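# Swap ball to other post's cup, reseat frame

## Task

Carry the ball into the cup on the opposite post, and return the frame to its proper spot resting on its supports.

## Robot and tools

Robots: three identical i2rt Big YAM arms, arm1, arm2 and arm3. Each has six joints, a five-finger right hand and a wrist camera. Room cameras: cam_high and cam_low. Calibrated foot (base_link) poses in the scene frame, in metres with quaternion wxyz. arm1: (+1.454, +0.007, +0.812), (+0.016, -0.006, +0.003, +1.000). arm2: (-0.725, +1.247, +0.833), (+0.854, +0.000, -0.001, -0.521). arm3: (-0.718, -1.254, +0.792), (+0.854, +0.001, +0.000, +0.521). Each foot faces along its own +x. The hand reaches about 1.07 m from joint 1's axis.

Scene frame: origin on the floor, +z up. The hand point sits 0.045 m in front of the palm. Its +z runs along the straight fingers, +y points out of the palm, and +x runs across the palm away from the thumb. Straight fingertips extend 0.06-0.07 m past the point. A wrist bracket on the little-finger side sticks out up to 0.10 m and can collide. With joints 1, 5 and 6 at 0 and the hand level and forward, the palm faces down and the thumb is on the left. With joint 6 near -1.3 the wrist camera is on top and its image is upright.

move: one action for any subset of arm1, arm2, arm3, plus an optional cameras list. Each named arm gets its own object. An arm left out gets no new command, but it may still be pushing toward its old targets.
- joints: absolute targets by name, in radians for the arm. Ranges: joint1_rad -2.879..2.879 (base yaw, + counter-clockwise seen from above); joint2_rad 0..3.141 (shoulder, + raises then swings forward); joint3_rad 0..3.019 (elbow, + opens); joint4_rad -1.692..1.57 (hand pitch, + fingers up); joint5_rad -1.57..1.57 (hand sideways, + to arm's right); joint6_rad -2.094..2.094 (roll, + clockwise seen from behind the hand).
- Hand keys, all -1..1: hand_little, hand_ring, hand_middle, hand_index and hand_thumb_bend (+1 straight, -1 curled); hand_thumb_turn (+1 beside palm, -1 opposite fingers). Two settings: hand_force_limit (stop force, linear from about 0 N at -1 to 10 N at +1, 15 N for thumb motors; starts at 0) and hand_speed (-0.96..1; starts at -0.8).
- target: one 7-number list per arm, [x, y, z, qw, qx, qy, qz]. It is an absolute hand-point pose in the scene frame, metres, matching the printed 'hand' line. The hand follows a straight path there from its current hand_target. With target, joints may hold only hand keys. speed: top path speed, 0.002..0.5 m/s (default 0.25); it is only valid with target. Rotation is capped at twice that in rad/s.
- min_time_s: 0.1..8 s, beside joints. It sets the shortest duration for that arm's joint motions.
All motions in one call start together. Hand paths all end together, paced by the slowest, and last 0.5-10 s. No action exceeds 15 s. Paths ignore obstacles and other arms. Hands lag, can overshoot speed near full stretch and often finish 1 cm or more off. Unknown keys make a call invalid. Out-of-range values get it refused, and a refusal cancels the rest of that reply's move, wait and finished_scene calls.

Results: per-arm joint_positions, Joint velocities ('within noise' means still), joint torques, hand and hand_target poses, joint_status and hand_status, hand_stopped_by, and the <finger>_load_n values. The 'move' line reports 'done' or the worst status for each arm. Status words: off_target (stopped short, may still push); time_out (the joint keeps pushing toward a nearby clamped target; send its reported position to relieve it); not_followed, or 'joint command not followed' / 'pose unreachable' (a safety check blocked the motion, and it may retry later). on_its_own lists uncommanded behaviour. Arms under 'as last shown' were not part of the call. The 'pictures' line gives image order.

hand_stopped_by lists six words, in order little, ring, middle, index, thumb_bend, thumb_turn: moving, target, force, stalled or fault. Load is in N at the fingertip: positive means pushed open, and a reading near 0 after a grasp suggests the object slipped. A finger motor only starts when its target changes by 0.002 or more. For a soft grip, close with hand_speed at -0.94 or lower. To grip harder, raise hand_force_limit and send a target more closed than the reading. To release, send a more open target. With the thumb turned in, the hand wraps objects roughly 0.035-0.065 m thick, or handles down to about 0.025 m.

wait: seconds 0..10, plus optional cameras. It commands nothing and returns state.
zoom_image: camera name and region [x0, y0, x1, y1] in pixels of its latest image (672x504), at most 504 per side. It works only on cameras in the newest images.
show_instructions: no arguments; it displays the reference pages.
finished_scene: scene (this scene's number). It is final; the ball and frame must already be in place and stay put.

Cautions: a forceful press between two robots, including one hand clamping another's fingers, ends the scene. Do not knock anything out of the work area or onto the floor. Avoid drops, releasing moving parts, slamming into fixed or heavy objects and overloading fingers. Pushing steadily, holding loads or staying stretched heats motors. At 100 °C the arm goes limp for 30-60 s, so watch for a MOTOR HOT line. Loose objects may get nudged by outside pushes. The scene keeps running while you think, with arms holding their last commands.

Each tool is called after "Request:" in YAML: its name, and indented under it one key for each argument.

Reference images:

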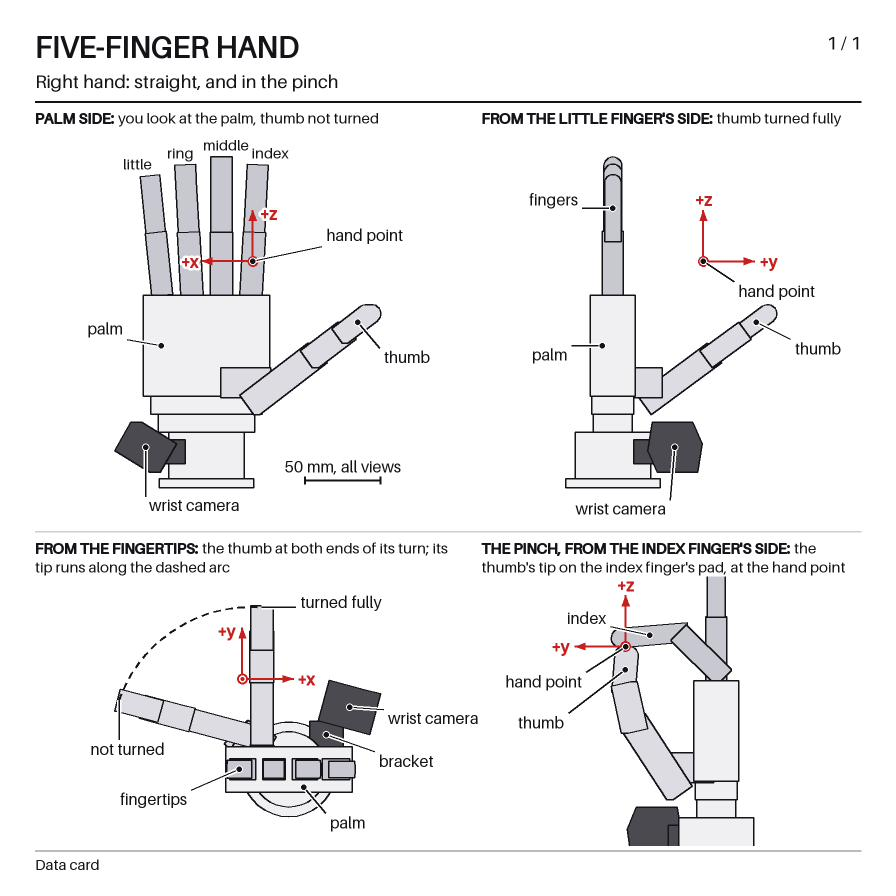

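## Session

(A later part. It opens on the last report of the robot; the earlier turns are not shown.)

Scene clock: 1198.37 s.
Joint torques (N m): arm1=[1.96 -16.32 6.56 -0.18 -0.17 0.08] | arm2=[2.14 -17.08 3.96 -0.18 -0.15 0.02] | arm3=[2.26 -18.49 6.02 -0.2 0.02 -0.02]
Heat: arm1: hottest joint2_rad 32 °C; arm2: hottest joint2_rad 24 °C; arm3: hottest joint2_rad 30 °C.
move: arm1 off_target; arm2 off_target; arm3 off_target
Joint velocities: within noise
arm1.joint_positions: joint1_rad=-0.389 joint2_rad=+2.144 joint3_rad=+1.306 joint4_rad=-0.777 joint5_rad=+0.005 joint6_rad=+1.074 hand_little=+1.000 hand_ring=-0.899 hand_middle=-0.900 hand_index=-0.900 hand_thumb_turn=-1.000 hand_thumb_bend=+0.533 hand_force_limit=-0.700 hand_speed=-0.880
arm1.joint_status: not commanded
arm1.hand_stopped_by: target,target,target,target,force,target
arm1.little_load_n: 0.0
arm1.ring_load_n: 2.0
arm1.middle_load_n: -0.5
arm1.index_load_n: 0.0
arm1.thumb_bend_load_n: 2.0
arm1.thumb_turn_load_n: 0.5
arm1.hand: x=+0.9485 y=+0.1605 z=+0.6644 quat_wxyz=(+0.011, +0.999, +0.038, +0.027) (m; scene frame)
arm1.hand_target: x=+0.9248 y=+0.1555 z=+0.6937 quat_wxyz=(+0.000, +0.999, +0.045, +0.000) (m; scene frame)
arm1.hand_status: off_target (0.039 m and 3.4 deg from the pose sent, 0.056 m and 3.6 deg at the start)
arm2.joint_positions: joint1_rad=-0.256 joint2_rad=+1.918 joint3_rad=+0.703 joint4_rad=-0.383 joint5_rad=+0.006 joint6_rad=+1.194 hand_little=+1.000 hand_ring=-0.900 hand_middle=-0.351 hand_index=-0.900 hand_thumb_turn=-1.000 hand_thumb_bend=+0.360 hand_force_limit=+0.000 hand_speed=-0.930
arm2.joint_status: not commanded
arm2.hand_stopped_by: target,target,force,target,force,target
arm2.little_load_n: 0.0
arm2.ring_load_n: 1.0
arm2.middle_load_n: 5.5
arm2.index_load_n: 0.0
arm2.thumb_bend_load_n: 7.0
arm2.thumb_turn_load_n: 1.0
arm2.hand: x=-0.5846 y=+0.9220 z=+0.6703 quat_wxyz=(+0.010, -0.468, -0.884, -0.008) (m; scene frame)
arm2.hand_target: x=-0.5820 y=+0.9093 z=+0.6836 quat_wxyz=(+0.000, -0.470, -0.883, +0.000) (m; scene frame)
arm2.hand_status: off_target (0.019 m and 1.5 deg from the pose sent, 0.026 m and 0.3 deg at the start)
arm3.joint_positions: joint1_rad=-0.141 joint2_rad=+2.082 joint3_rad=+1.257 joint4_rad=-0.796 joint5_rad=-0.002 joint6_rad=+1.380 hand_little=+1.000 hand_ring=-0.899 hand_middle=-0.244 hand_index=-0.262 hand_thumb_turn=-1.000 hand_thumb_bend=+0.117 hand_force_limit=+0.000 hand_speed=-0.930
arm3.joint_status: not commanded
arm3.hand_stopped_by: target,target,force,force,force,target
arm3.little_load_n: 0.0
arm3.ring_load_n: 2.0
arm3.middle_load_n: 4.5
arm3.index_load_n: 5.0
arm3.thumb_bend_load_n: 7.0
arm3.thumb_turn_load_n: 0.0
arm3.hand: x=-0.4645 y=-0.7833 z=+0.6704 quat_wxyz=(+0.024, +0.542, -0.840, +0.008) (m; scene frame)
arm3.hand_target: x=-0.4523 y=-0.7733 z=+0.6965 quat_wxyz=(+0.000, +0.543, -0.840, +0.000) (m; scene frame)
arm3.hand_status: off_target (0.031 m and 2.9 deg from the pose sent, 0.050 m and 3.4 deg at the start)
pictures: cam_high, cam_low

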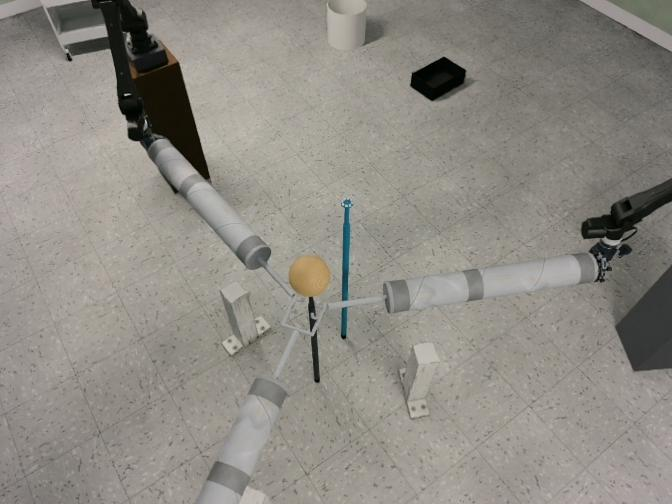

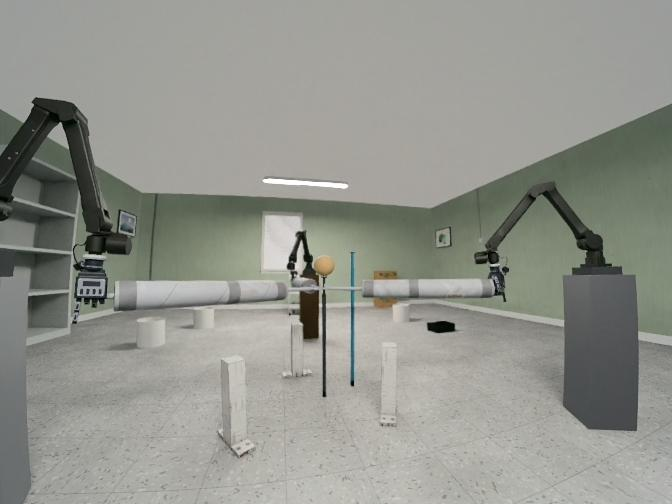

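Request:
move:
  arm1: {"target": [0.945, 0.124, 0.694, 0, 0.9990, 0.0450, 0], "speed": 0.06}
  arm2: {"target": [-0.561, 0.877, 0.690, 0, 0.470, 0.8827, 0], "speed": 0.06}
  arm3: {"target": [-0.431, -0.805, 0.697, 0, -0.5432, 0.8396, 0], "speed": 0.06}
  cameras: ["cam_high","cam_low"]

Request:
zoom_image:
  camera: "cam_high"
  region: [275, 270, 335, 330]

Request:
zoom_image:
  camera: "cam_low"
  region: [295, 260, 345, 310]

Scene clock: 1218.33 s.
Joint torques (N m): arm1=[2.32 -15.15 5.67 0.21 -0.19 0.1] | arm2=[3.31 -15.27 5.61 0.05 -0.06 0.14] | arm3=[1.9 -17.85 5.94 0.43 -0.04 -0.1]
Heat: arm1: hottest joint2_rad 32 °C; arm2: hottest joint2_rad 24 °C; arm3: hottest joint2_rad 31 °C.
move: arm1 off_target; arm2 off_target; arm3 off_target
Joint velocities: within noise
arm1.joint_positions: joint1_rad=-0.345 joint2_rad=+2.086 joint3_rad=+1.207 joint4_rad=-0.739 joint5_rad=+0.006 joint6_rad=+1.112 hand_little=+1.000 hand_ring=-0.899 hand_middle=-0.900 hand_index=-0.900 hand_thumb_turn=-1.000 hand_thumb_bend=+0.533 hand_force_limit=-0.700 hand_speed=-0.880
arm1.joint_status: not commanded
arm1.hand_stopped_by: target,target,target,target,force,target
arm1.little_load_n: 0.0
arm1.ring_load_n: 2.0
arm1.middle_load_n: -0.5
arm1.index_load_n: 0.0
arm1.thumb_bend_load_n: 2.5
arm1.thumb_turn_load_n: 1.0
arm1.hand: x=+0.9670 y=+0.1284 z=+0.6692 quat_wxyz=(+0.010, +0.999, +0.041, +0.029) (m; scene frame)
arm1.hand_target: x=+0.9457 y=+0.1236 z=+0.6939 quat_wxyz=(+0.001, +0.999, +0.045, +0.000) (m; scene frame)
arm1.hand_status: off_target (0.033 m and 3.5 deg from the pose sent, 0.047 m and 3.4 deg at the start)
arm2.joint_positions: joint1_rad=-0.235 joint2_rad=+1.918 joint3_rad=+0.793 joint4_rad=-0.461 joint5_rad=+0.004 joint6_rad=+1.217 hand_little=+1.000 hand_ring=-0.900 hand_middle=-0.351 hand_index=-0.900 hand_thumb_turn=-1.000 hand_thumb_bend=+0.360 hand_force_limit=+0.000 hand_speed=-0.930
arm2.joint_status: not commanded
arm2.hand_stopped_by: target,target,force,target,force,target
arm2.little_load_n: 0.0
arm2.ring_load_n: 0.5
arm2.middle_load_n: 5.5
arm2.index_load_n: 0.5
arm2.thumb_bend_load_n: 7.0
arm2.thumb_turn_load_n: 0.5
arm2.hand: x=-0.5689 y=+0.8899 z=+0.6840 quat_wxyz=(+0.005, -0.469, -0.883, -0.005) (m; scene frame)
arm2.hand_target: x=-0.5610 y=+0.8773 z=+0.6902 quat_wxyz=(+0.000, -0.470, -0.883, +0.000) (m; scene frame)
arm2.hand_status: off_target (0.016 m and 0.8 deg from the pose sent, 0.054 m and 1.5 deg at the start)
arm3.joint_positions: joint1_rad=-0.205 joint2_rad=+2.055 joint3_rad=+1.213 joint4_rad=-0.791 joint5_rad=+0.001 joint6_rad=+1.317 hand_little=+1.000 hand_ring=-0.899 hand_middle=-0.244 hand_index=-0.262 hand_thumb_turn=-1.000 hand_thumb_bend=+0.117 hand_force_limit=+0.000 hand_speed=-0.930
arm3.joint_status: not commanded
arm3.hand_stopped_by: target,target,force,force,force,target
arm3.little_load_n: 0.0
arm3.ring_load_n: 1.5
arm3.middle_load_n: 4.5
arm3.index_load_n: 5.0
arm3.thumb_bend_load_n: 7.0
arm3.thumb_turn_load_n: 0.5
arm3.hand: x=-0.4477 y=-0.8158 z=+0.6725 quat_wxyz=(+0.029, +0.541, -0.840, +0.009) (m; scene frame)
arm3.hand_target: x=-0.4312 y=-0.8054 z=+0.6969 quat_wxyz=(+0.000, +0.543, -0.840, +0.000) (m; scene frame)
arm3.hand_status: off_target (0.032 m and 3.5 deg from the pose sent, 0.048 m and 2.9 deg at the start)
pictures: cam_high, cam_low

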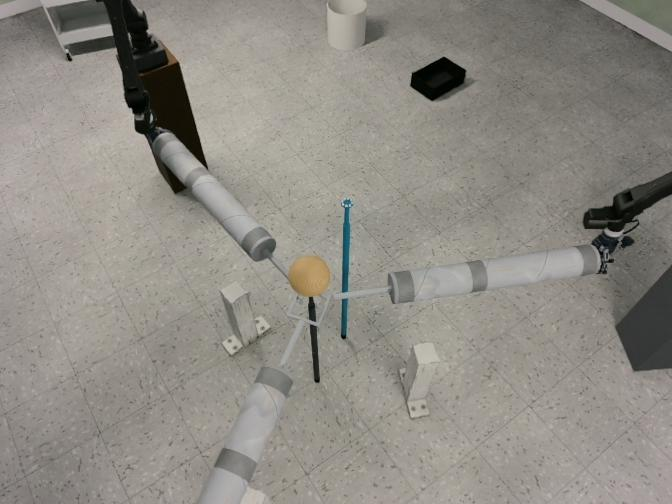

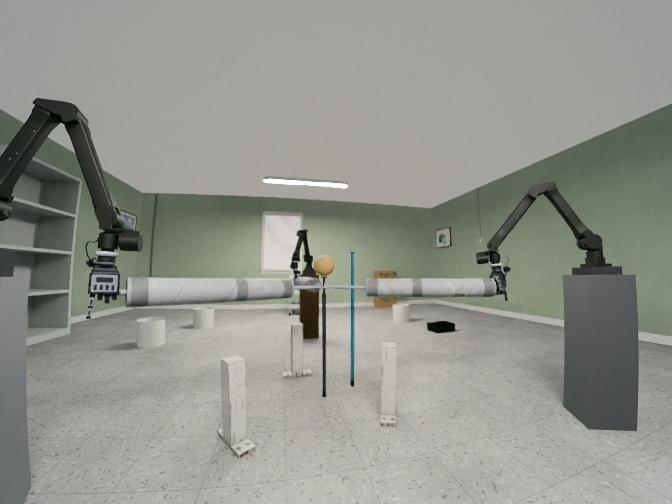

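Scaled by 8.400.

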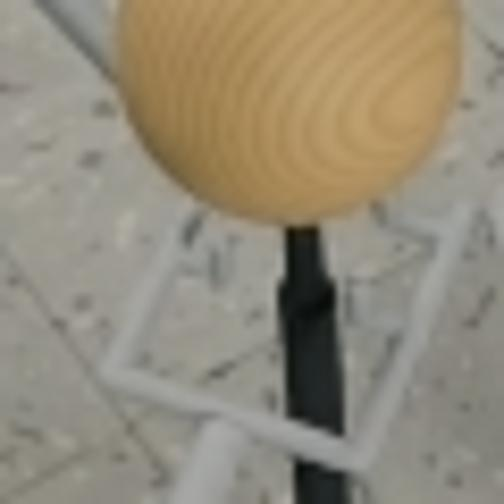

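Scaled by 10.080.

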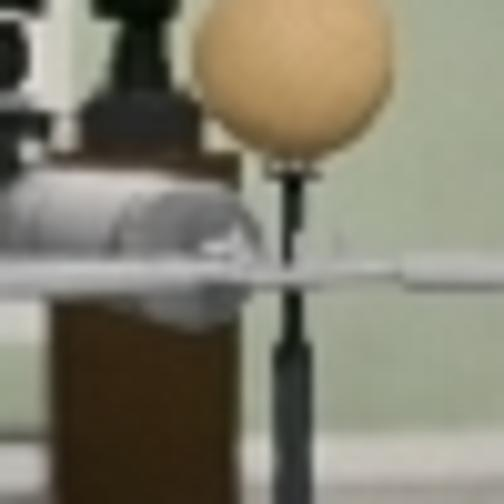

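Request:
move:
  arm1: {"target": [0.948, 0.124, 0.754, 0, 0.9990, 0.0450, 0], "speed": 0.06}
  arm2: {"target": [-0.558, 0.877, 0.750, 0, 0.470, 0.8827, 0], "speed": 0.06}
  arm3: {"target": [-0.428, -0.805, 0.757, 0, -0.5432, 0.8396, 0], "speed": 0.06}
  cameras: ["cam_high","cam_low"]

Request:
zoom_image:
  camera: "cam_high"
  region: [275, 250, 345, 320]

Request:
zoom_image:
  camera: "cam_low"
  region: [295, 240, 345, 290]

Scene clock: 1234.87 s.
Joint torques (N m): arm1=[1.44 -14.62 7.32 -0.34 -0.17 0.04] | arm2=[3.55 -17.49 6.19 -0.54 -0.19 0.1] | arm3=[1.2 -17.32 8.95 -0.88 0.07 -0.11]
Heat: arm1: hottest joint2_rad 30 °C; arm2: hottest joint2_rad 24 °C; arm3: hottest joint2_rad 30 °C.
move: arm1 off_target; arm2 off_target; arm3 off_target
Joint velocities: within noise
arm1.joint_positions: joint1_rad=-0.336 joint2_rad=+1.970 joint3_rad=+1.204 joint4_rad=-0.851 joint5_rad=+0.005 joint6_rad=+1.118 hand_little=+1.000 hand_ring=-0.899 hand_middle=-0.900 hand_index=-0.900 hand_thumb_turn=-1.000 hand_thumb_bend=+0.533 hand_force_limit=-0.700 hand_speed=-0.880
arm1.joint_status: not commanded
arm1.hand_stopped_by: target,target,target,target,force,target
arm1.little_load_n: 0.0
arm1.ring_load_n: 2.0
arm1.middle_load_n: -0.5
arm1.index_load_n: 0.0
arm1.thumb_bend_load_n: 2.5
arm1.thumb_turn_load_n: 1.0
arm1.hand: x=+0.9685 y=+0.1229 z=+0.7251 quat_wxyz=(+0.011, +0.999, +0.042, +0.028) (m; scene frame)
arm1.hand_target: x=+0.9487 y=+0.1236 z=+0.7538 quat_wxyz=(+0.000, +0.999, +0.045, +0.000) (m; scene frame)
arm1.hand_status: off_target (0.035 m and 3.4 deg from the pose sent, 0.087 m and 3.5 deg at the start)
arm2.joint_positions: joint1_rad=-0.230 joint2_rad=+1.795 joint3_rad=+0.812 joint4_rad=-0.616 joint5_rad=+0.007 joint6_rad=+1.229 hand_little=+1.000 hand_ring=-0.899 hand_middle=-0.351 hand_index=-0.900 hand_thumb_turn=-1.000 hand_thumb_bend=+0.360 hand_force_limit=+0.000 hand_speed=-0.930
arm2.joint_status: not commanded
arm2.hand_stopped_by: target,target,force,target,force,target
arm2.little_load_n: 0.0
arm2.ring_load_n: 1.0
arm2.middle_load_n: 5.5
arm2.index_load_n: 0.0
arm2.thumb_bend_load_n: 7.0
arm2.thumb_turn_load_n: 0.5
arm2.hand: x=-0.5675 y=+0.8888 z=+0.7314 quat_wxyz=(+0.011, -0.472, -0.882, -0.008) (m; scene frame)
arm2.hand_target: x=-0.5581 y=+0.8773 z=+0.7496 quat_wxyz=(+0.000, -0.470, -0.883, +0.000) (m; scene frame)
arm2.hand_status: off_target (0.024 m and 1.6 deg from the pose sent, 0.068 m and 0.8 deg at the start)
arm3.joint_positions: joint1_rad=-0.206 joint2_rad=+1.949 joint3_rad=+1.213 joint4_rad=-0.896 joint5_rad=-0.002 joint6_rad=+1.316 hand_little=+1.000 hand_ring=-0.899 hand_middle=-0.244 hand_index=-0.262 hand_thumb_turn=-1.000 hand_thumb_bend=+0.117 hand_force_limit=+0.000 hand_speed=-0.930
arm3.joint_status: not commanded
arm3.hand_stopped_by: target,target,force,force,force,target
arm3.little_load_n: 0.0
arm3.ring_load_n: 1.5
arm3.middle_load_n: 4.5
arm3.index_load_n: 5.5
arm3.thumb_bend_load_n: 7.0
arm3.thumb_turn_load_n: 0.5
arm3.hand: x=-0.4508 y=-0.8191 z=+0.7245 quat_wxyz=(+0.029, +0.541, -0.840, +0.008) (m; scene frame)
arm3.hand_target: x=-0.4288 y=-0.8059 z=+0.7569 quat_wxyz=(+0.000, +0.543, -0.840, +0.000) (m; scene frame)
arm3.hand_status: off_target (0.042 m and 3.5 deg from the pose sent, 0.088 m and 3.5 deg at the start)
pictures: cam_high, cam_low

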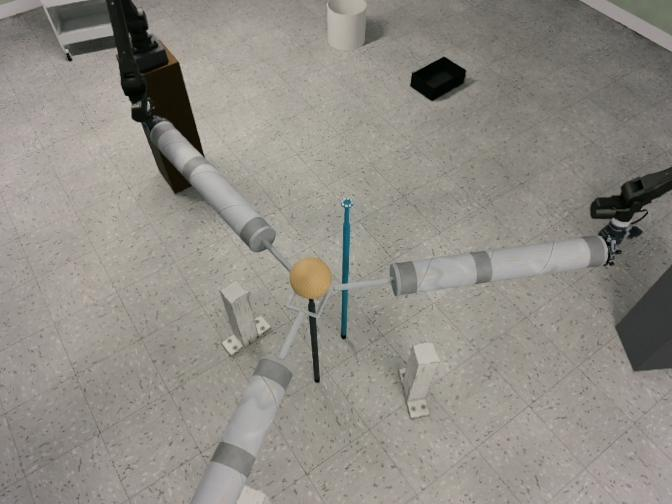

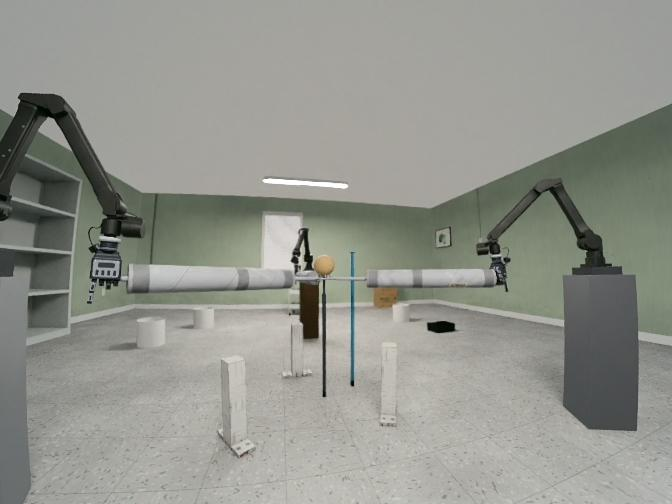

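Scaled by 7.200.

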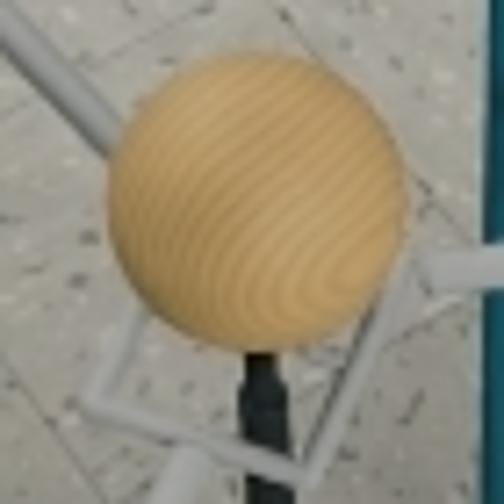

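Scaled by 10.080.

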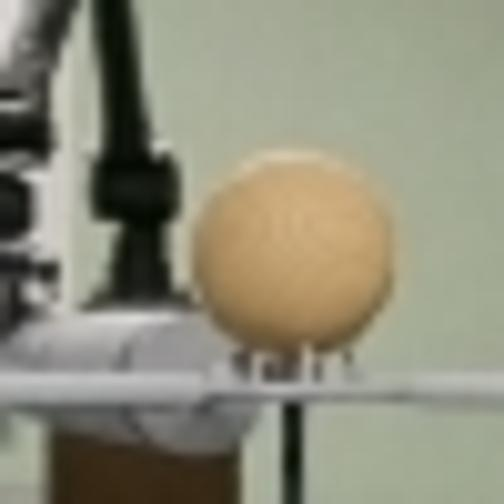

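Request:
move:
  arm1: {"target": [0.948, 0.124, 0.860, 0, 0.9990, 0.0450, 0], "speed": 0.07}
  arm2: {"target": [-0.558, 0.877, 0.863, 0, 0.470, 0.8827, 0], "speed": 0.07}
  arm3: {"target": [-0.428, -0.805, 0.869, 0, -0.5432, 0.8396, 0], "speed": 0.07}
  cameras: ["cam_high","cam_low"]

Request:
zoom_image:
  camera: "cam_low"
  region: [280, 210, 370, 300]

Scene clock: 1251.13 s.
Joint torques (N m): arm1=[0.56 -13.39 11.66 -1.06 -0.17 0] | arm2=[3.08 -16.97 9.36 -0.77 -0.1 0.03] | arm3=[1.67 -16.26 11.78 -1.11 0.12 -0.11]
Heat: arm1: hottest joint2_rad 30 °C; arm2: hottest joint2_rad 25 °C; arm3: hottest joint2_rad 31 °C.
move: arm1 off_target; arm2 off_target; arm3 off_target
Joint velocities: within noise
arm1.joint_positions: joint1_rad=-0.334 joint2_rad=+1.805 joint3_rad=+1.255 joint4_rad=-1.079 joint5_rad=+0.005 joint6_rad=+1.121 hand_little=+1.000 hand_ring=-0.899 hand_middle=-0.900 hand_index=-0.900 hand_thumb_turn=-1.000 hand_thumb_bend=+0.533 hand_force_limit=-0.700 hand_speed=-0.880
arm1.joint_status: not commanded
arm1.hand_stopped_by: target,target,target,target,force,target
arm1.little_load_n: 0.0
arm1.ring_load_n: 3.5
arm1.middle_load_n: -0.5
arm1.index_load_n: 0.0
arm1.thumb_bend_load_n: 2.5
arm1.thumb_turn_load_n: 1.0
arm1.hand: x=+0.9753 y=+0.1196 z=+0.8207 quat_wxyz=(+0.013, +0.998, +0.042, +0.033) (m; scene frame)
arm1.hand_target: x=+0.9500 y=+0.1232 z=+0.8601 quat_wxyz=(+0.000, +0.999, +0.045, -0.001) (m; scene frame)
arm1.hand_status: off_target (0.048 m and 4.1 deg from the pose sent, 0.136 m and 3.4 deg at the start)
arm2.joint_positions: joint1_rad=-0.224 joint2_rad=+1.571 joint3_rad=+0.886 joint4_rad=-0.941 joint5_rad=+0.004 joint6_rad=+1.235 hand_little=+1.000 hand_ring=-0.900 hand_middle=-0.351 hand_index=-0.899 hand_thumb_turn=-1.000 hand_thumb_bend=+0.360 hand_force_limit=+0.000 hand_speed=-0.930
arm2.joint_status: not commanded
arm2.hand_stopped_by: target,target,force,target,force,target
arm2.little_load_n: 0.0
arm2.ring_load_n: 0.0
arm2.middle_load_n: 5.5
arm2.index_load_n: 2.0
arm2.thumb_bend_load_n: 7.0
arm2.thumb_turn_load_n: 0.5
arm2.hand: x=-0.5666 y=+0.8949 z=+0.8322 quat_wxyz=(+0.019, -0.472, -0.881, -0.019) (m; scene frame)
arm2.hand_target: x=-0.5581 y=+0.8780 z=+0.8624 quat_wxyz=(+0.000, -0.470, -0.883, +0.000) (m; scene frame)
arm2.hand_status: off_target (0.037 m and 3.1 deg from the pose sent, 0.132 m and 1.6 deg at the start)
arm3.joint_positions: joint1_rad=-0.207 joint2_rad=+1.799 joint3_rad=+1.306 joint4_rad=-1.156 joint5_rad=-0.004 joint6_rad=+1.316 hand_little=+1.000 hand_ring=-0.899 hand_middle=-0.244 hand_index=-0.262 hand_thumb_turn=-1.000 hand_thumb_bend=+0.117 hand_force_limit=+0.000 hand_speed=-0.930
arm3.joint_status: not commanded
arm3.hand_stopped_by: target,target,force,force,force,target
arm3.little_load_n: -0.5
arm3.ring_load_n: 3.0
arm3.middle_load_n: 5.0
arm3.index_load_n: 5.0
arm3.thumb_bend_load_n: 7.0
arm3.thumb_turn_load_n: 0.0
arm3.hand: x=-0.4521 y=-0.8213 z=+0.8269 quat_wxyz=(+0.038, +0.541, -0.840, +0.009) (m; scene frame)
arm3.hand_target: x=-0.4297 y=-0.8068 z=+0.8689 quat_wxyz=(-0.001, +0.543, -0.840, +0.000) (m; scene frame)
arm3.hand_status: off_target (0.051 m and 4.5 deg from the pose sent, 0.147 m and 3.5 deg at the start)
pictures: cam_high, cam_low

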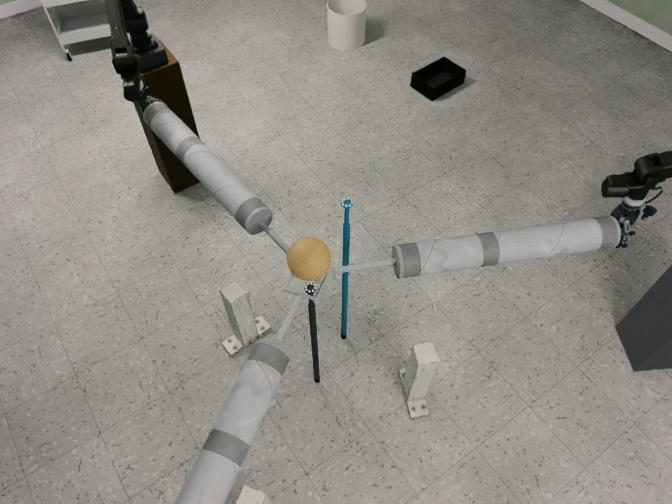

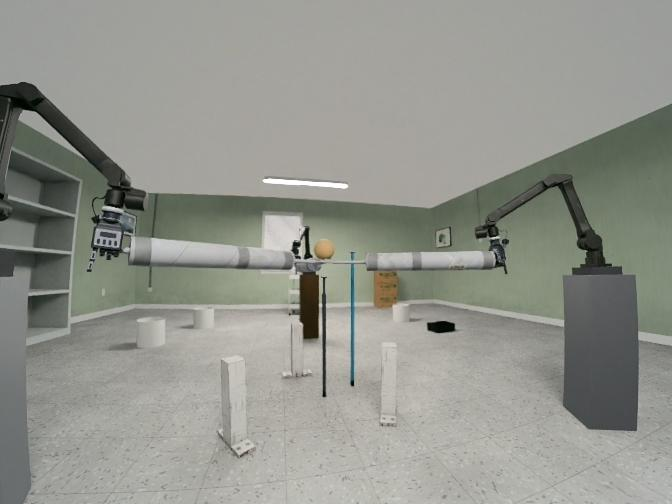

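Scaled by 5.600.

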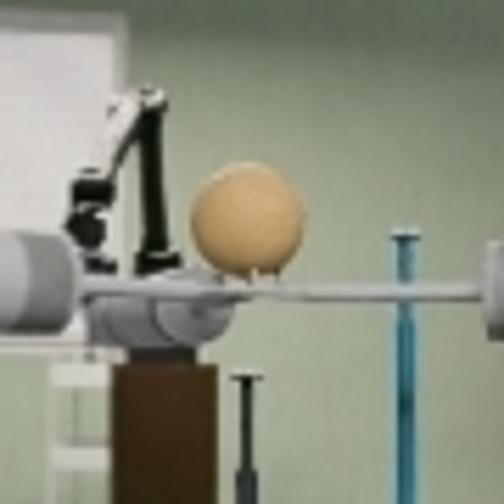

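Request:
move:
  arm1: {"target": [0.948, 0.124, 0.990, 0, 0.9990, 0.0450, 0], "speed": 0.08}
  arm2: {"target": [-0.558, 0.877, 0.998, 0, 0.470, 0.8827, 0], "speed": 0.08}
  arm3: {"target": [-0.428, -0.805, 0.999, 0, -0.5432, 0.8396, 0], "speed": 0.08}
  cameras: ["cam_high","cam_low"]

Request:
zoom_image:
  camera: "cam_low"
  region: [280, 200, 370, 290]

Request:
zoom_image:
  camera: "cam_high"
  region: [260, 180, 380, 300]

Scene clock: 1265.30 s.
Joint torques (N m): arm1=[2.49 -12.04 14.5 -0.51 -0.48 0.07] | arm2=[3.14 -16.5 12.98 -0.31 -0.45 0.03] | arm3=[1.73 -15.03 14.05 -0.55 0.26 -0.05]
Heat: arm1: hottest joint3_rad 31 °C; arm2: hottest joint2_rad 25 °C; arm3: hottest joint2_rad 31 °C.
move: arm1 off_target; arm2 off_target; arm3 off_target
Joint velocities: within noise
arm1.joint_positions: joint1_rad=-0.349 joint2_rad=+1.686 joint3_rad=+1.447 joint4_rad=-1.414 joint5_rad=+0.014 joint6_rad=+1.114 hand_little=+1.000 hand_ring=-0.899 hand_middle=-0.900 hand_index=-0.900 hand_thumb_turn=-1.000 hand_thumb_bend=+0.533 hand_force_limit=-0.700 hand_speed=-0.880
arm1.joint_status: not commanded
arm1.hand_stopped_by: target,target,target,target,force,target
arm1.little_load_n: 0.0
arm1.ring_load_n: 5.0
arm1.middle_load_n: -0.5
arm1.index_load_n: 0.0
arm1.thumb_bend_load_n: 2.5
arm1.thumb_turn_load_n: 0.5
arm1.hand: x=+0.9803 y=+0.1278 z=+0.9454 quat_wxyz=(+0.014, +0.998, +0.038, +0.046) (m; scene frame)
arm1.hand_target: x=+0.9519 y=+0.1229 z=+0.9903 quat_wxyz=(+0.001, +0.999, +0.045, -0.001) (m; scene frame)
arm1.hand_status: off_target (0.055 m and 5.6 deg from the pose sent, 0.172 m and 4.1 deg at the start)
arm2.joint_positions: joint1_rad=-0.224 joint2_rad=+1.421 joint3_rad=+1.075 joint4_rad=-1.331 joint5_rad=+0.013 joint6_rad=+1.235 hand_little=+1.000 hand_ring=-0.900 hand_middle=-0.351 hand_index=-0.899 hand_thumb_turn=-1.000 hand_thumb_bend=+0.360 hand_force_limit=+0.000 hand_speed=-0.930
arm2.joint_status: not commanded
arm2.hand_stopped_by: target,target,force,target,force,target
arm2.little_load_n: 0.0
arm2.ring_load_n: 0.0
arm2.middle_load_n: 5.5
arm2.index_load_n: 1.5
arm2.thumb_bend_load_n: 7.0
arm2.thumb_turn_load_n: 0.5
arm2.hand: x=-0.5704 y=+0.9019 z=+0.9504 quat_wxyz=(+0.039, -0.471, -0.880, -0.035) (m; scene frame)
arm2.hand_target: x=-0.5590 y=+0.8801 z=+0.9974 quat_wxyz=(+0.000, -0.470, -0.883, +0.000) (m; scene frame)
arm2.hand_status: off_target (0.055 m and 6.1 deg from the pose sent, 0.167 m and 3.1 deg at the start)
arm3.joint_positions: joint1_rad=-0.207 joint2_rad=+1.707 joint3_rad=+1.532 joint4_rad=-1.496 joint5_rad=-0.008 joint6_rad=+1.310 hand_little=+1.000 hand_ring=-0.899 hand_middle=-0.244 hand_index=-0.262 hand_thumb_turn=-1.000 hand_thumb_bend=+0.117 hand_force_limit=+0.000 hand_speed=-0.930
arm3.joint_status: not commanded
arm3.hand_stopped_by: target,target,force,force,force,target
arm3.little_load_n: 0.0
arm3.ring_load_n: 3.5
arm3.middle_load_n: 5.0
arm3.index_load_n: 5.0
arm3.thumb_bend_load_n: 7.0
arm3.thumb_turn_load_n: 0.5
arm3.hand: x=-0.4523 y=-0.8205 z=+0.9539 quat_wxyz=(+0.049, +0.543, -0.838, +0.011) (m; scene frame)
arm3.hand_target: x=-0.4304 y=-0.8078 z=+0.9991 quat_wxyz=(-0.001, +0.543, -0.840, +0.000) (m; scene frame)
arm3.hand_status: off_target (0.054 m and 5.8 deg from the pose sent, 0.174 m and 4.5 deg at the start)
pictures: cam_high, cam_low

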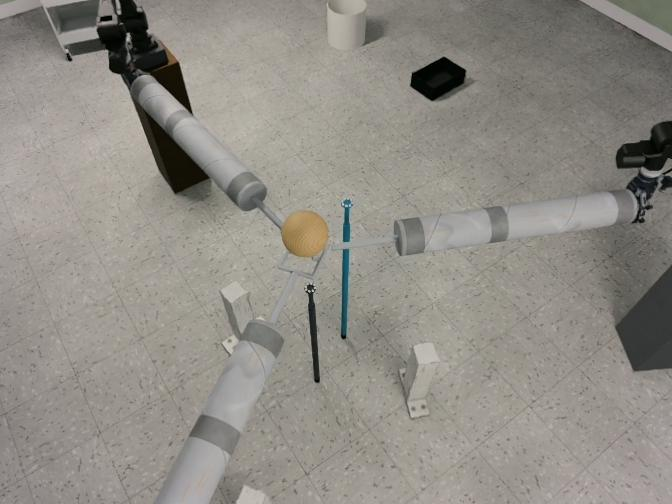

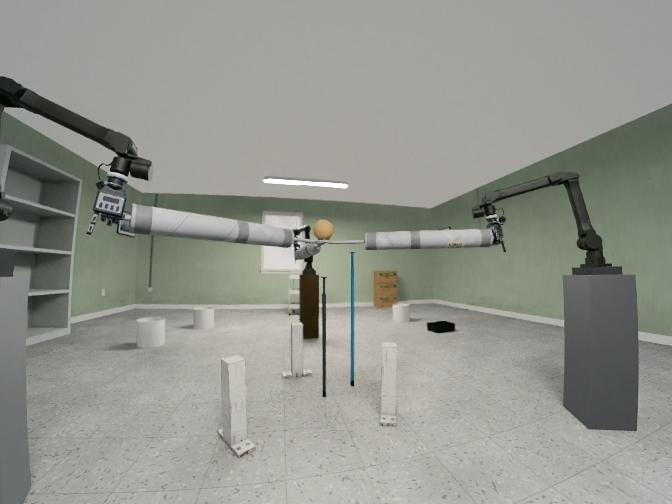

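Scaled by 5.600.

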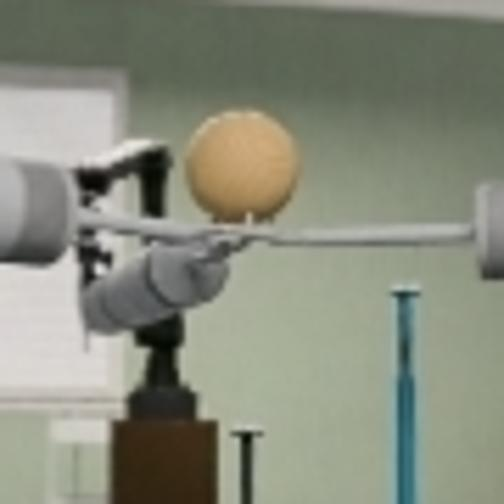

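Scaled by 4.200.

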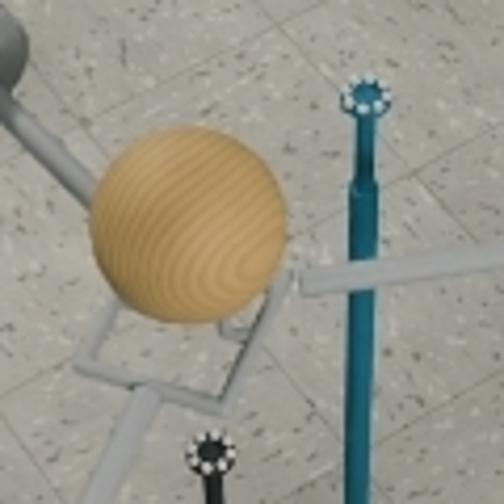

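Request:
move:
  arm1: {"target": [1.000, 0.017, 0.998, 0, 0.9990, 0.0450, 0], "speed": 0.08}
  arm2: {"target": [-0.506, 0.770, 1.010, 0, 0.470, 0.8827, 0], "speed": 0.08}
  arm3: {"target": [-0.376, -0.912, 1.007, 0, -0.5432, 0.8396, 0], "speed": 0.08}
  cameras: ["cam_high","cam_low"]

Request:
zoom_image:
  camera: "cam_low"
  region: [280, 200, 370, 290]

Request:
zoom_image:
  camera: "cam_high"
  region: [260, 150, 380, 270]

Scene clock: 1287.40 s.
Joint torques (N m): arm1=[3.84 -9.52 11.04 0.84 -0.75 0.11] | arm2=[4.48 -17.96 14.08 0.35 -0.52 0.12] | arm3=[1.96 -13.98 10.86 1.2 -0.04 0.09]
Heat: arm1: hottest joint3_rad 33 °C; arm2: hottest joint3_rad 27 °C; arm3: hottest joint3_rad 35 °C.
move: arm1 off_target; arm2 off_target; arm3 off_target
Joint velocities: within noise
arm1.joint_positions: joint1_rad=-0.186 joint2_rad=+1.485 joint3_rad=+1.276 joint4_rad=-1.435 joint5_rad=+0.023 joint6_rad=+1.300 hand_little=+1.000 hand_ring=-0.899 hand_middle=-0.900 hand_index=-0.900 hand_thumb_turn=-1.000 hand_thumb_bend=+0.533 hand_force_limit=-0.700 hand_speed=-0.880
arm1.joint_status: not commanded
arm1.hand_stopped_by: target,target,target,target,force,target
arm1.little_load_n: 0.0
arm1.ring_load_n: 3.5
arm1.middle_load_n: -0.5
arm1.index_load_n: 0.5
arm1.thumb_bend_load_n: 2.5
arm1.thumb_turn_load_n: 1.0
arm1.hand: x=+1.0243 y=+0.0402 z=+0.9711 quat_wxyz=(+0.001, +0.999, +0.027, +0.044) (m; scene frame)
arm1.hand_target: x=+1.0027 y=+0.0170 z=+0.9986 quat_wxyz=(+0.002, +0.999, +0.046, +0.000) (m; scene frame)
arm1.hand_status: off_target (0.043 m and 5.5 deg from the pose sent, 0.124 m and 5.6 deg at the start)
arm2.joint_positions: joint1_rad=-0.196 joint2_rad=+1.679 joint3_rad=+1.429 joint4_rad=-1.418 joint5_rad=+0.013 joint6_rad=+1.270 hand_little=+1.000 hand_ring=-0.900 hand_middle=-0.351 hand_index=-0.899 hand_thumb_turn=-1.000 hand_thumb_bend=+0.360 hand_force_limit=+0.000 hand_speed=-0.930
arm2.joint_status: not commanded
arm2.hand_stopped_by: target,target,force,target,force,target
arm2.little_load_n: 0.0
arm2.ring_load_n: 0.5
arm2.middle_load_n: 5.5
arm2.index_load_n: 1.5
arm2.thumb_bend_load_n: 7.0
arm2.thumb_turn_load_n: 0.5
arm2.hand: x=-0.5297 y=+0.7977 z=+0.9698 quat_wxyz=(+0.037, -0.474, -0.879, -0.031) (m; scene frame)
arm2.hand_target: x=-0.5073 y=+0.7738 z=+1.0108 quat_wxyz=(-0.001, -0.470, -0.883, +0.000) (m; scene frame)
arm2.hand_status: off_target (0.054 m and 5.6 deg from the pose sent, 0.158 m and 6.1 deg at the start)
arm3.joint_positions: joint1_rad=-0.438 joint2_rad=+1.618 joint3_rad=+1.486 joint4_rad=-1.537 joint5_rad=+0.000 joint6_rad=+1.067 hand_little=+1.000 hand_ring=-0.899 hand_middle=-0.244 hand_index=-0.262 hand_thumb_turn=-1.000 hand_thumb_bend=+0.117 hand_force_limit=+0.000 hand_speed=-0.930
arm3.joint_status: not commanded
arm3.hand_stopped_by: target,target,force,force,force,target
arm3.little_load_n: 0.0
arm3.ring_load_n: 3.0
arm3.middle_load_n: 4.5
arm3.index_load_n: 5.0
arm3.thumb_bend_load_n: 7.0
arm3.thumb_turn_load_n: 0.5
arm3.hand: x=-0.3967 y=-0.9213 z=+0.9801 quat_wxyz=(+0.049, +0.548, -0.835, +0.003) (m; scene frame)
arm3.hand_target: x=-0.3774 y=-0.9132 z=+1.0077 quat_wxyz=(+0.000, +0.543, -0.840, +0.000) (m; scene frame)
arm3.hand_status: off_target (0.035 m and 5.7 deg from the pose sent, 0.130 m and 5.8 deg at the start)
pictures: cam_high, cam_low

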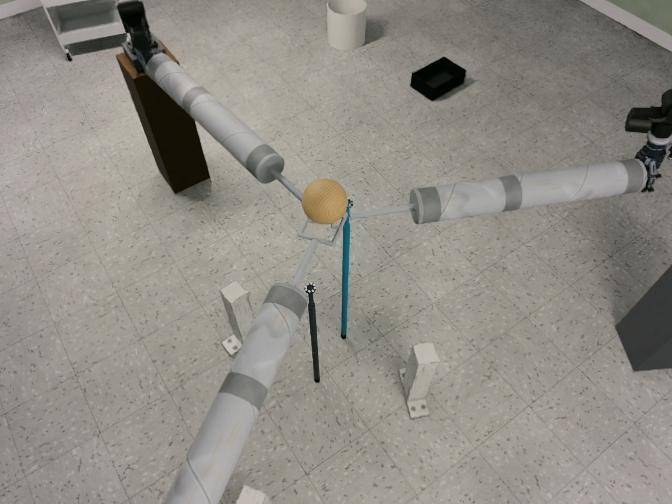

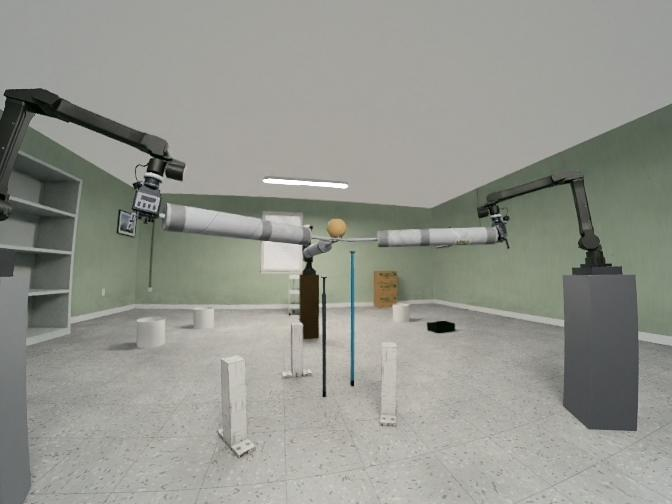

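Scaled by 5.600.

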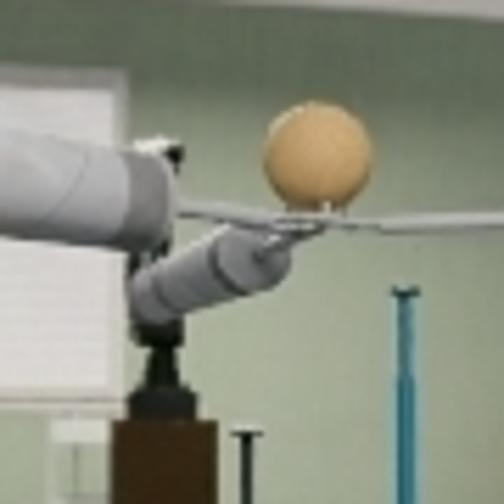

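Scaled by 4.200.

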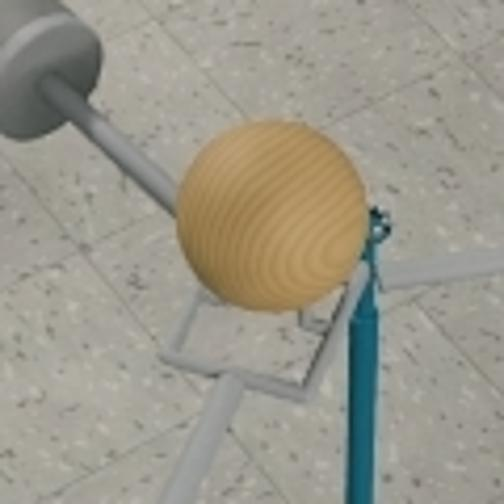

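Request:
move:
  arm1: {"target": [1.062, -0.111, 0.995, 0, 0.9990, 0.0450, 0], "speed": 0.08}
  arm2: {"target": [-0.446, 0.657, 1.018, 0, 0.470, 0.8827, 0], "speed": 0.08}
  arm3: {"target": [-0.320, -1.032, 1.000, 0, -0.5432, 0.8396, 0], "speed": 0.08}
  cameras: ["cam_high","cam_low"]

Request:
zoom_image:
  camera: "cam_low"
  region: [310, 200, 400, 290]

Request:
zoom_image:
  camera: "cam_high"
  region: [280, 130, 400, 250]

Scene clock: 1313.40 s.
Joint torques (N m): arm1=[2.9 -7.06 11.45 1.17 -0.36 -0.05] | arm2=[4.48 -24.12 14 0.13 -0.38 0.09] | arm3=[3.19 -13.27 10.81 2.02 -0.3 0.07]
Heat: arm1: hottest joint3_rad 35 °C; arm2: hottest joint3_rad 31 °C; arm3: hottest joint3_rad 34 °C.
move: arm1 off_target; arm2 off_target; arm3 off_target
Joint velocities: within noise
arm1.joint_positions: joint1_rad=+0.159 joint2_rad=+1.320 joint3_rad=+1.101 joint4_rad=-1.435 joint5_rad=+0.018 joint6_rad=+1.644 hand_little=+1.000 hand_ring=-0.899 hand_middle=-0.900 hand_index=-0.900 hand_thumb_turn=-1.000 hand_thumb_bend=+0.533 hand_force_limit=-0.700 hand_speed=-0.880
arm1.joint_status: not commanded
arm1.hand_stopped_by: target,target,target,target,force,target
arm1.little_load_n: 0.0
arm1.ring_load_n: 2.0
arm1.middle_load_n: -0.5
arm1.index_load_n: 0.0
arm1.thumb_bend_load_n: 2.5
arm1.thumb_turn_load_n: 1.0
arm1.hand: x=+1.0831 y=-0.0934 z=+0.9681 quat_wxyz=(-0.010, +0.998, +0.027, +0.047) (m; scene frame)
arm1.hand_target: x=+1.0641 y=-0.1104 z=+0.9957 quat_wxyz=(+0.001, +0.999, +0.045, +0.000) (m; scene frame)
arm1.hand_status: off_target (0.038 m and 5.8 deg from the pose sent, 0.158 m and 5.5 deg at the start)
arm2.joint_positions: joint1_rad=-0.157 joint2_rad=+2.039 joint3_rad=+1.964 joint4_rad=-1.588 joint5_rad=+0.010 joint6_rad=+1.311 hand_little=+1.000 hand_ring=-0.900 hand_middle=-0.351 hand_index=-0.899 hand_thumb_turn=-1.000 hand_thumb_bend=+0.360 hand_force_limit=+0.000 hand_speed=-0.930
arm2.joint_status: not commanded
arm2.hand_stopped_by: target,target,force,target,force,target
arm2.little_load_n: 0.0
arm2.ring_load_n: 0.5
arm2.middle_load_n: 5.5
arm2.index_load_n: 1.5
arm2.thumb_bend_load_n: 7.5
arm2.thumb_turn_load_n: 0.5
arm2.hand: x=-0.4692 y=+0.6743 z=+0.9744 quat_wxyz=(+0.035, -0.475, -0.879, -0.028) (m; scene frame)
arm2.hand_target: x=-0.4475 y=+0.6607 z=+1.0182 quat_wxyz=(-0.001, -0.470, -0.883, +0.000) (m; scene frame)
arm2.hand_status: off_target (0.052 m and 5.2 deg from the pose sent, 0.171 m and 5.6 deg at the start)
arm3.joint_positions: joint1_rad=-0.730 joint2_rad=+1.592 joint3_rad=+1.441 joint4_rad=-1.537 joint5_rad=+0.007 joint6_rad=+0.790 hand_little=+1.000 hand_ring=-0.899 hand_middle=-0.244 hand_index=-0.262 hand_thumb_turn=-1.000 hand_thumb_bend=+0.117 hand_force_limit=+0.000 hand_speed=-0.930
arm3.joint_status: not commanded
arm3.hand_stopped_by: target,target,force,force,force,target
arm3.little_load_n: 0.0
arm3.ring_load_n: 3.0
arm3.middle_load_n: 5.0
arm3.index_load_n: 5.0
arm3.thumb_bend_load_n: 7.0
arm3.thumb_turn_load_n: 0.5
arm3.hand: x=-0.3445 y=-1.0446 z=+0.9774 quat_wxyz=(+0.058, +0.542, -0.839, -0.009) (m; scene frame)
arm3.hand_target: x=-0.3218 y=-1.0329 z=+1.0013 quat_wxyz=(+0.000, +0.543, -0.840, +0.000) (m; scene frame)
arm3.hand_status: off_target (0.036 m and 6.7 deg from the pose sent, 0.136 m and 5.7 deg at the start)
pictures: cam_high, cam_low

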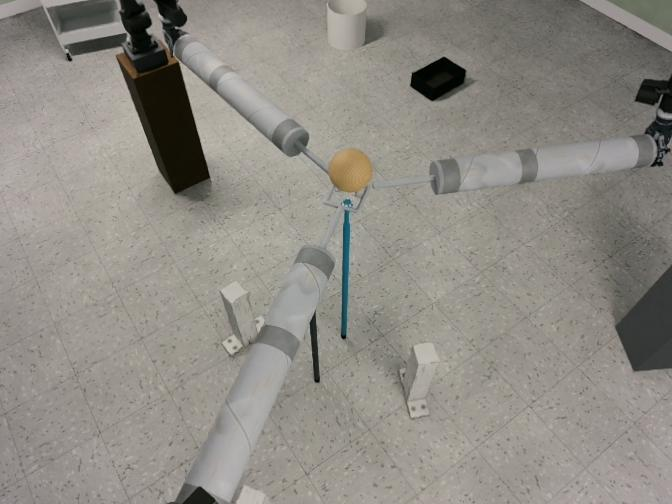

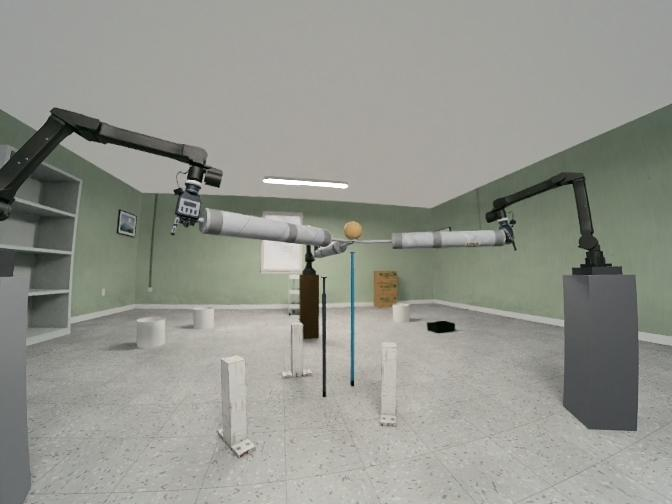

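Scaled by 5.600.

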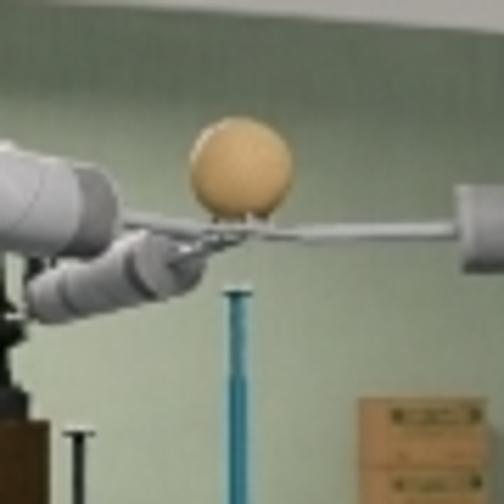

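Scaled by 4.200.

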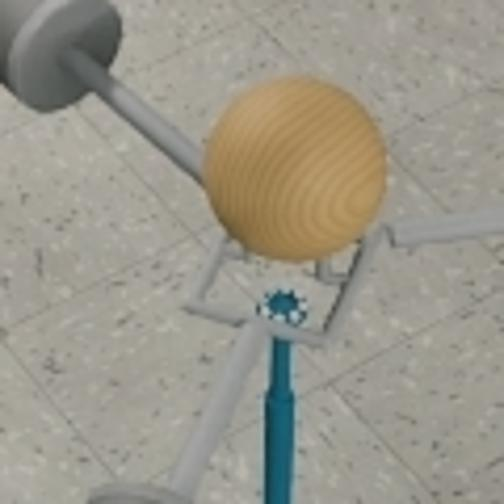

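Request:
move:
  arm1: {"target": [1.066, -0.107, 0.940, 0, 0.9990, 0.0450, 0], "speed": 0.05}
  arm2: {"target": [-0.442, 0.661, 0.969, 0, 0.470, 0.8827, 0], "speed": 0.05}
  arm3: {"target": [-0.316, -1.028, 0.944, 0, -0.5432, 0.8396, 0], "speed": 0.05}
  cameras: ["cam_high","cam_low"]

Request:
zoom_image:
  camera: "cam_low"
  region: [310, 200, 400, 290]

Request:
zoom_image:
  camera: "cam_high"
  region: [310, 140, 390, 220]

Scene clock: 1356.43 s.
Joint torques (N m): arm1=[1.73 -6.12 10.4 1.43 -0.34 -0.11] | arm2=[3.9 -24.76 9.5 2.02 -0.36 0.17] | arm3=[3.66 -12.92 10.04 1.51 -0.39 0.12]
Heat: arm1: hottest joint3_rad 37 °C; arm2: hottest joint3_rad 34 °C; arm3: hottest joint3_rad 34 °C.
move: arm1 off_target; arm2 off_target; arm3 off_target
Joint velocities: within noise
arm1.joint_positions: joint1_rad=+0.166 joint2_rad=+1.336 joint3_rad=+0.986 joint4_rad=-1.293 joint5_rad=+0.017 joint6_rad=+1.640 hand_little=+1.000 hand_ring=-0.899 hand_middle=-0.900 hand_index=-0.900 hand_thumb_turn=-1.000 hand_thumb_bend=+0.533 hand_force_limit=-0.700 hand_speed=-0.880
arm1.joint_status: not commanded
arm1.hand_stopped_by: target,target,target,target,force,target
arm1.little_load_n: 0.0
arm1.ring_load_n: 1.5
arm1.middle_load_n: -0.5
arm1.index_load_n: 0.5
arm1.thumb_bend_load_n: 2.5
arm1.thumb_turn_load_n: 0.5
arm1.hand: x=+1.0896 y=-0.0960 z=+0.9207 quat_wxyz=(-0.009, +0.999, +0.033, +0.041) (m; scene frame)
arm1.hand_target: x=+1.0675 y=-0.1067 z=+0.9409 quat_wxyz=(+0.000, +0.999, +0.045, +0.000) (m; scene frame)
arm1.hand_status: off_target (0.032 m and 5.1 deg from the pose sent, 0.036 m and 5.8 deg at the start)
arm2.joint_positions: joint1_rad=-0.143 joint2_rad=+2.051 joint3_rad=+1.911 joint4_rad=-1.509 joint5_rad=+0.010 joint6_rad=+1.311 hand_little=+1.000 hand_ring=-0.900 hand_middle=-0.351 hand_index=-0.899 hand_thumb_turn=-1.000 hand_thumb_bend=+0.360 hand_force_limit=+0.000 hand_speed=-0.930
arm2.joint_status: not commanded
arm2.hand_stopped_by: target,target,force,target,force,target
arm2.little_load_n: 0.0
arm2.ring_load_n: 0.0
arm2.middle_load_n: 5.5
arm2.index_load_n: 1.5
arm2.thumb_bend_load_n: 7.0
arm2.thumb_turn_load_n: 0.5
arm2.hand: x=-0.4595 y=+0.6734 z=+0.9469 quat_wxyz=(+0.030, -0.469, -0.882, -0.023) (m; scene frame)
arm2.hand_target: x=-0.4424 y=+0.6623 z=+0.9698 quat_wxyz=(+0.000, -0.470, -0.883, -0.001) (m; scene frame)
arm2.hand_status: off_target (0.031 m and 4.3 deg from the pose sent, 0.031 m and 5.2 deg at the start)
arm3.joint_positions: joint1_rad=-0.733 joint2_rad=+1.622 joint3_rad=+1.344 joint4_rad=-1.381 joint5_rad=+0.009 joint6_rad=+0.790 hand_little=+1.000 hand_ring=-0.899 hand_middle=-0.244 hand_index=-0.262 hand_thumb_turn=-1.000 hand_thumb_bend=+0.117 hand_force_limit=+0.000 hand_speed=-0.930
arm3.joint_status: not commanded
arm3.hand_stopped_by: target,target,force,force,force,target
arm3.little_load_n: 0.0
arm3.ring_load_n: 2.0
arm3.middle_load_n: 4.5
arm3.index_load_n: 5.0
arm3.thumb_bend_load_n: 7.0
arm3.thumb_turn_load_n: 0.5
arm3.hand: x=-0.3359 y=-1.0428 z=+0.9260 quat_wxyz=(+0.044, +0.541, -0.840, -0.005) (m; scene frame)
arm3.hand_target: x=-0.3172 y=-1.0285 z=+0.9449 quat_wxyz=(+0.000, +0.543, -0.839, +0.000) (m; scene frame)
arm3.hand_status: off_target (0.031 m and 5.1 deg from the pose sent, 0.047 m and 6.7 deg at the start)
pictures: cam_high, cam_low

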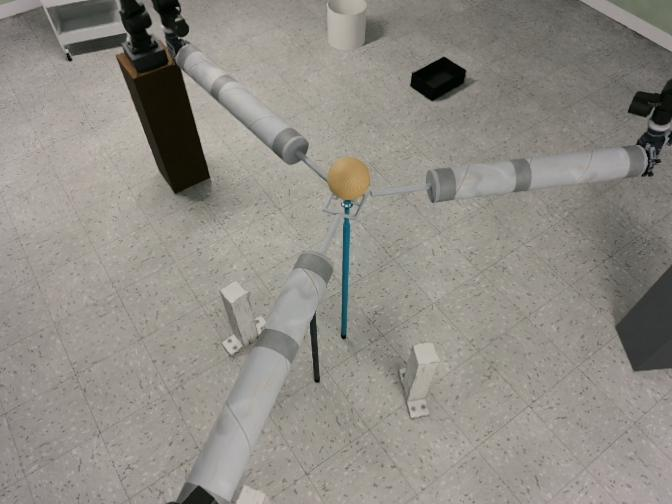

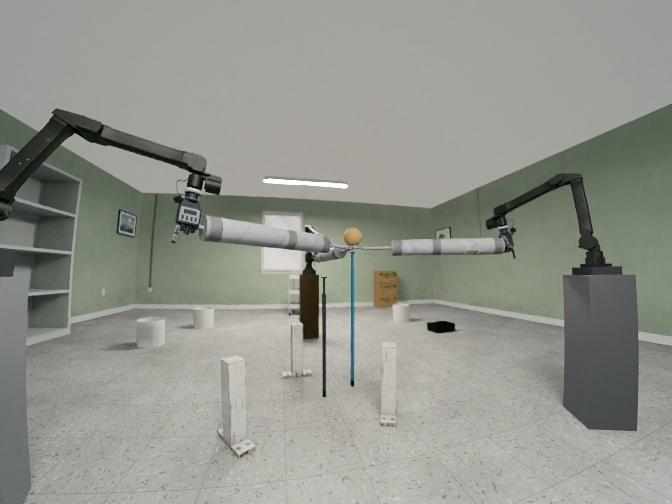

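Scaled by 5.600.

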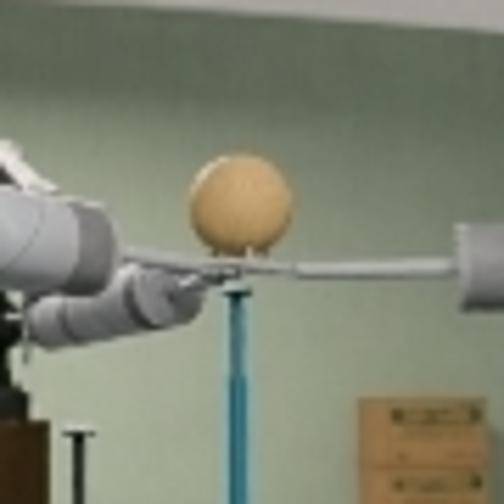

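Scaled by 6.300.

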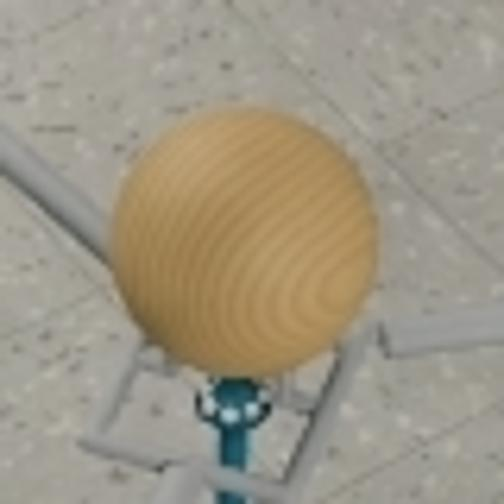

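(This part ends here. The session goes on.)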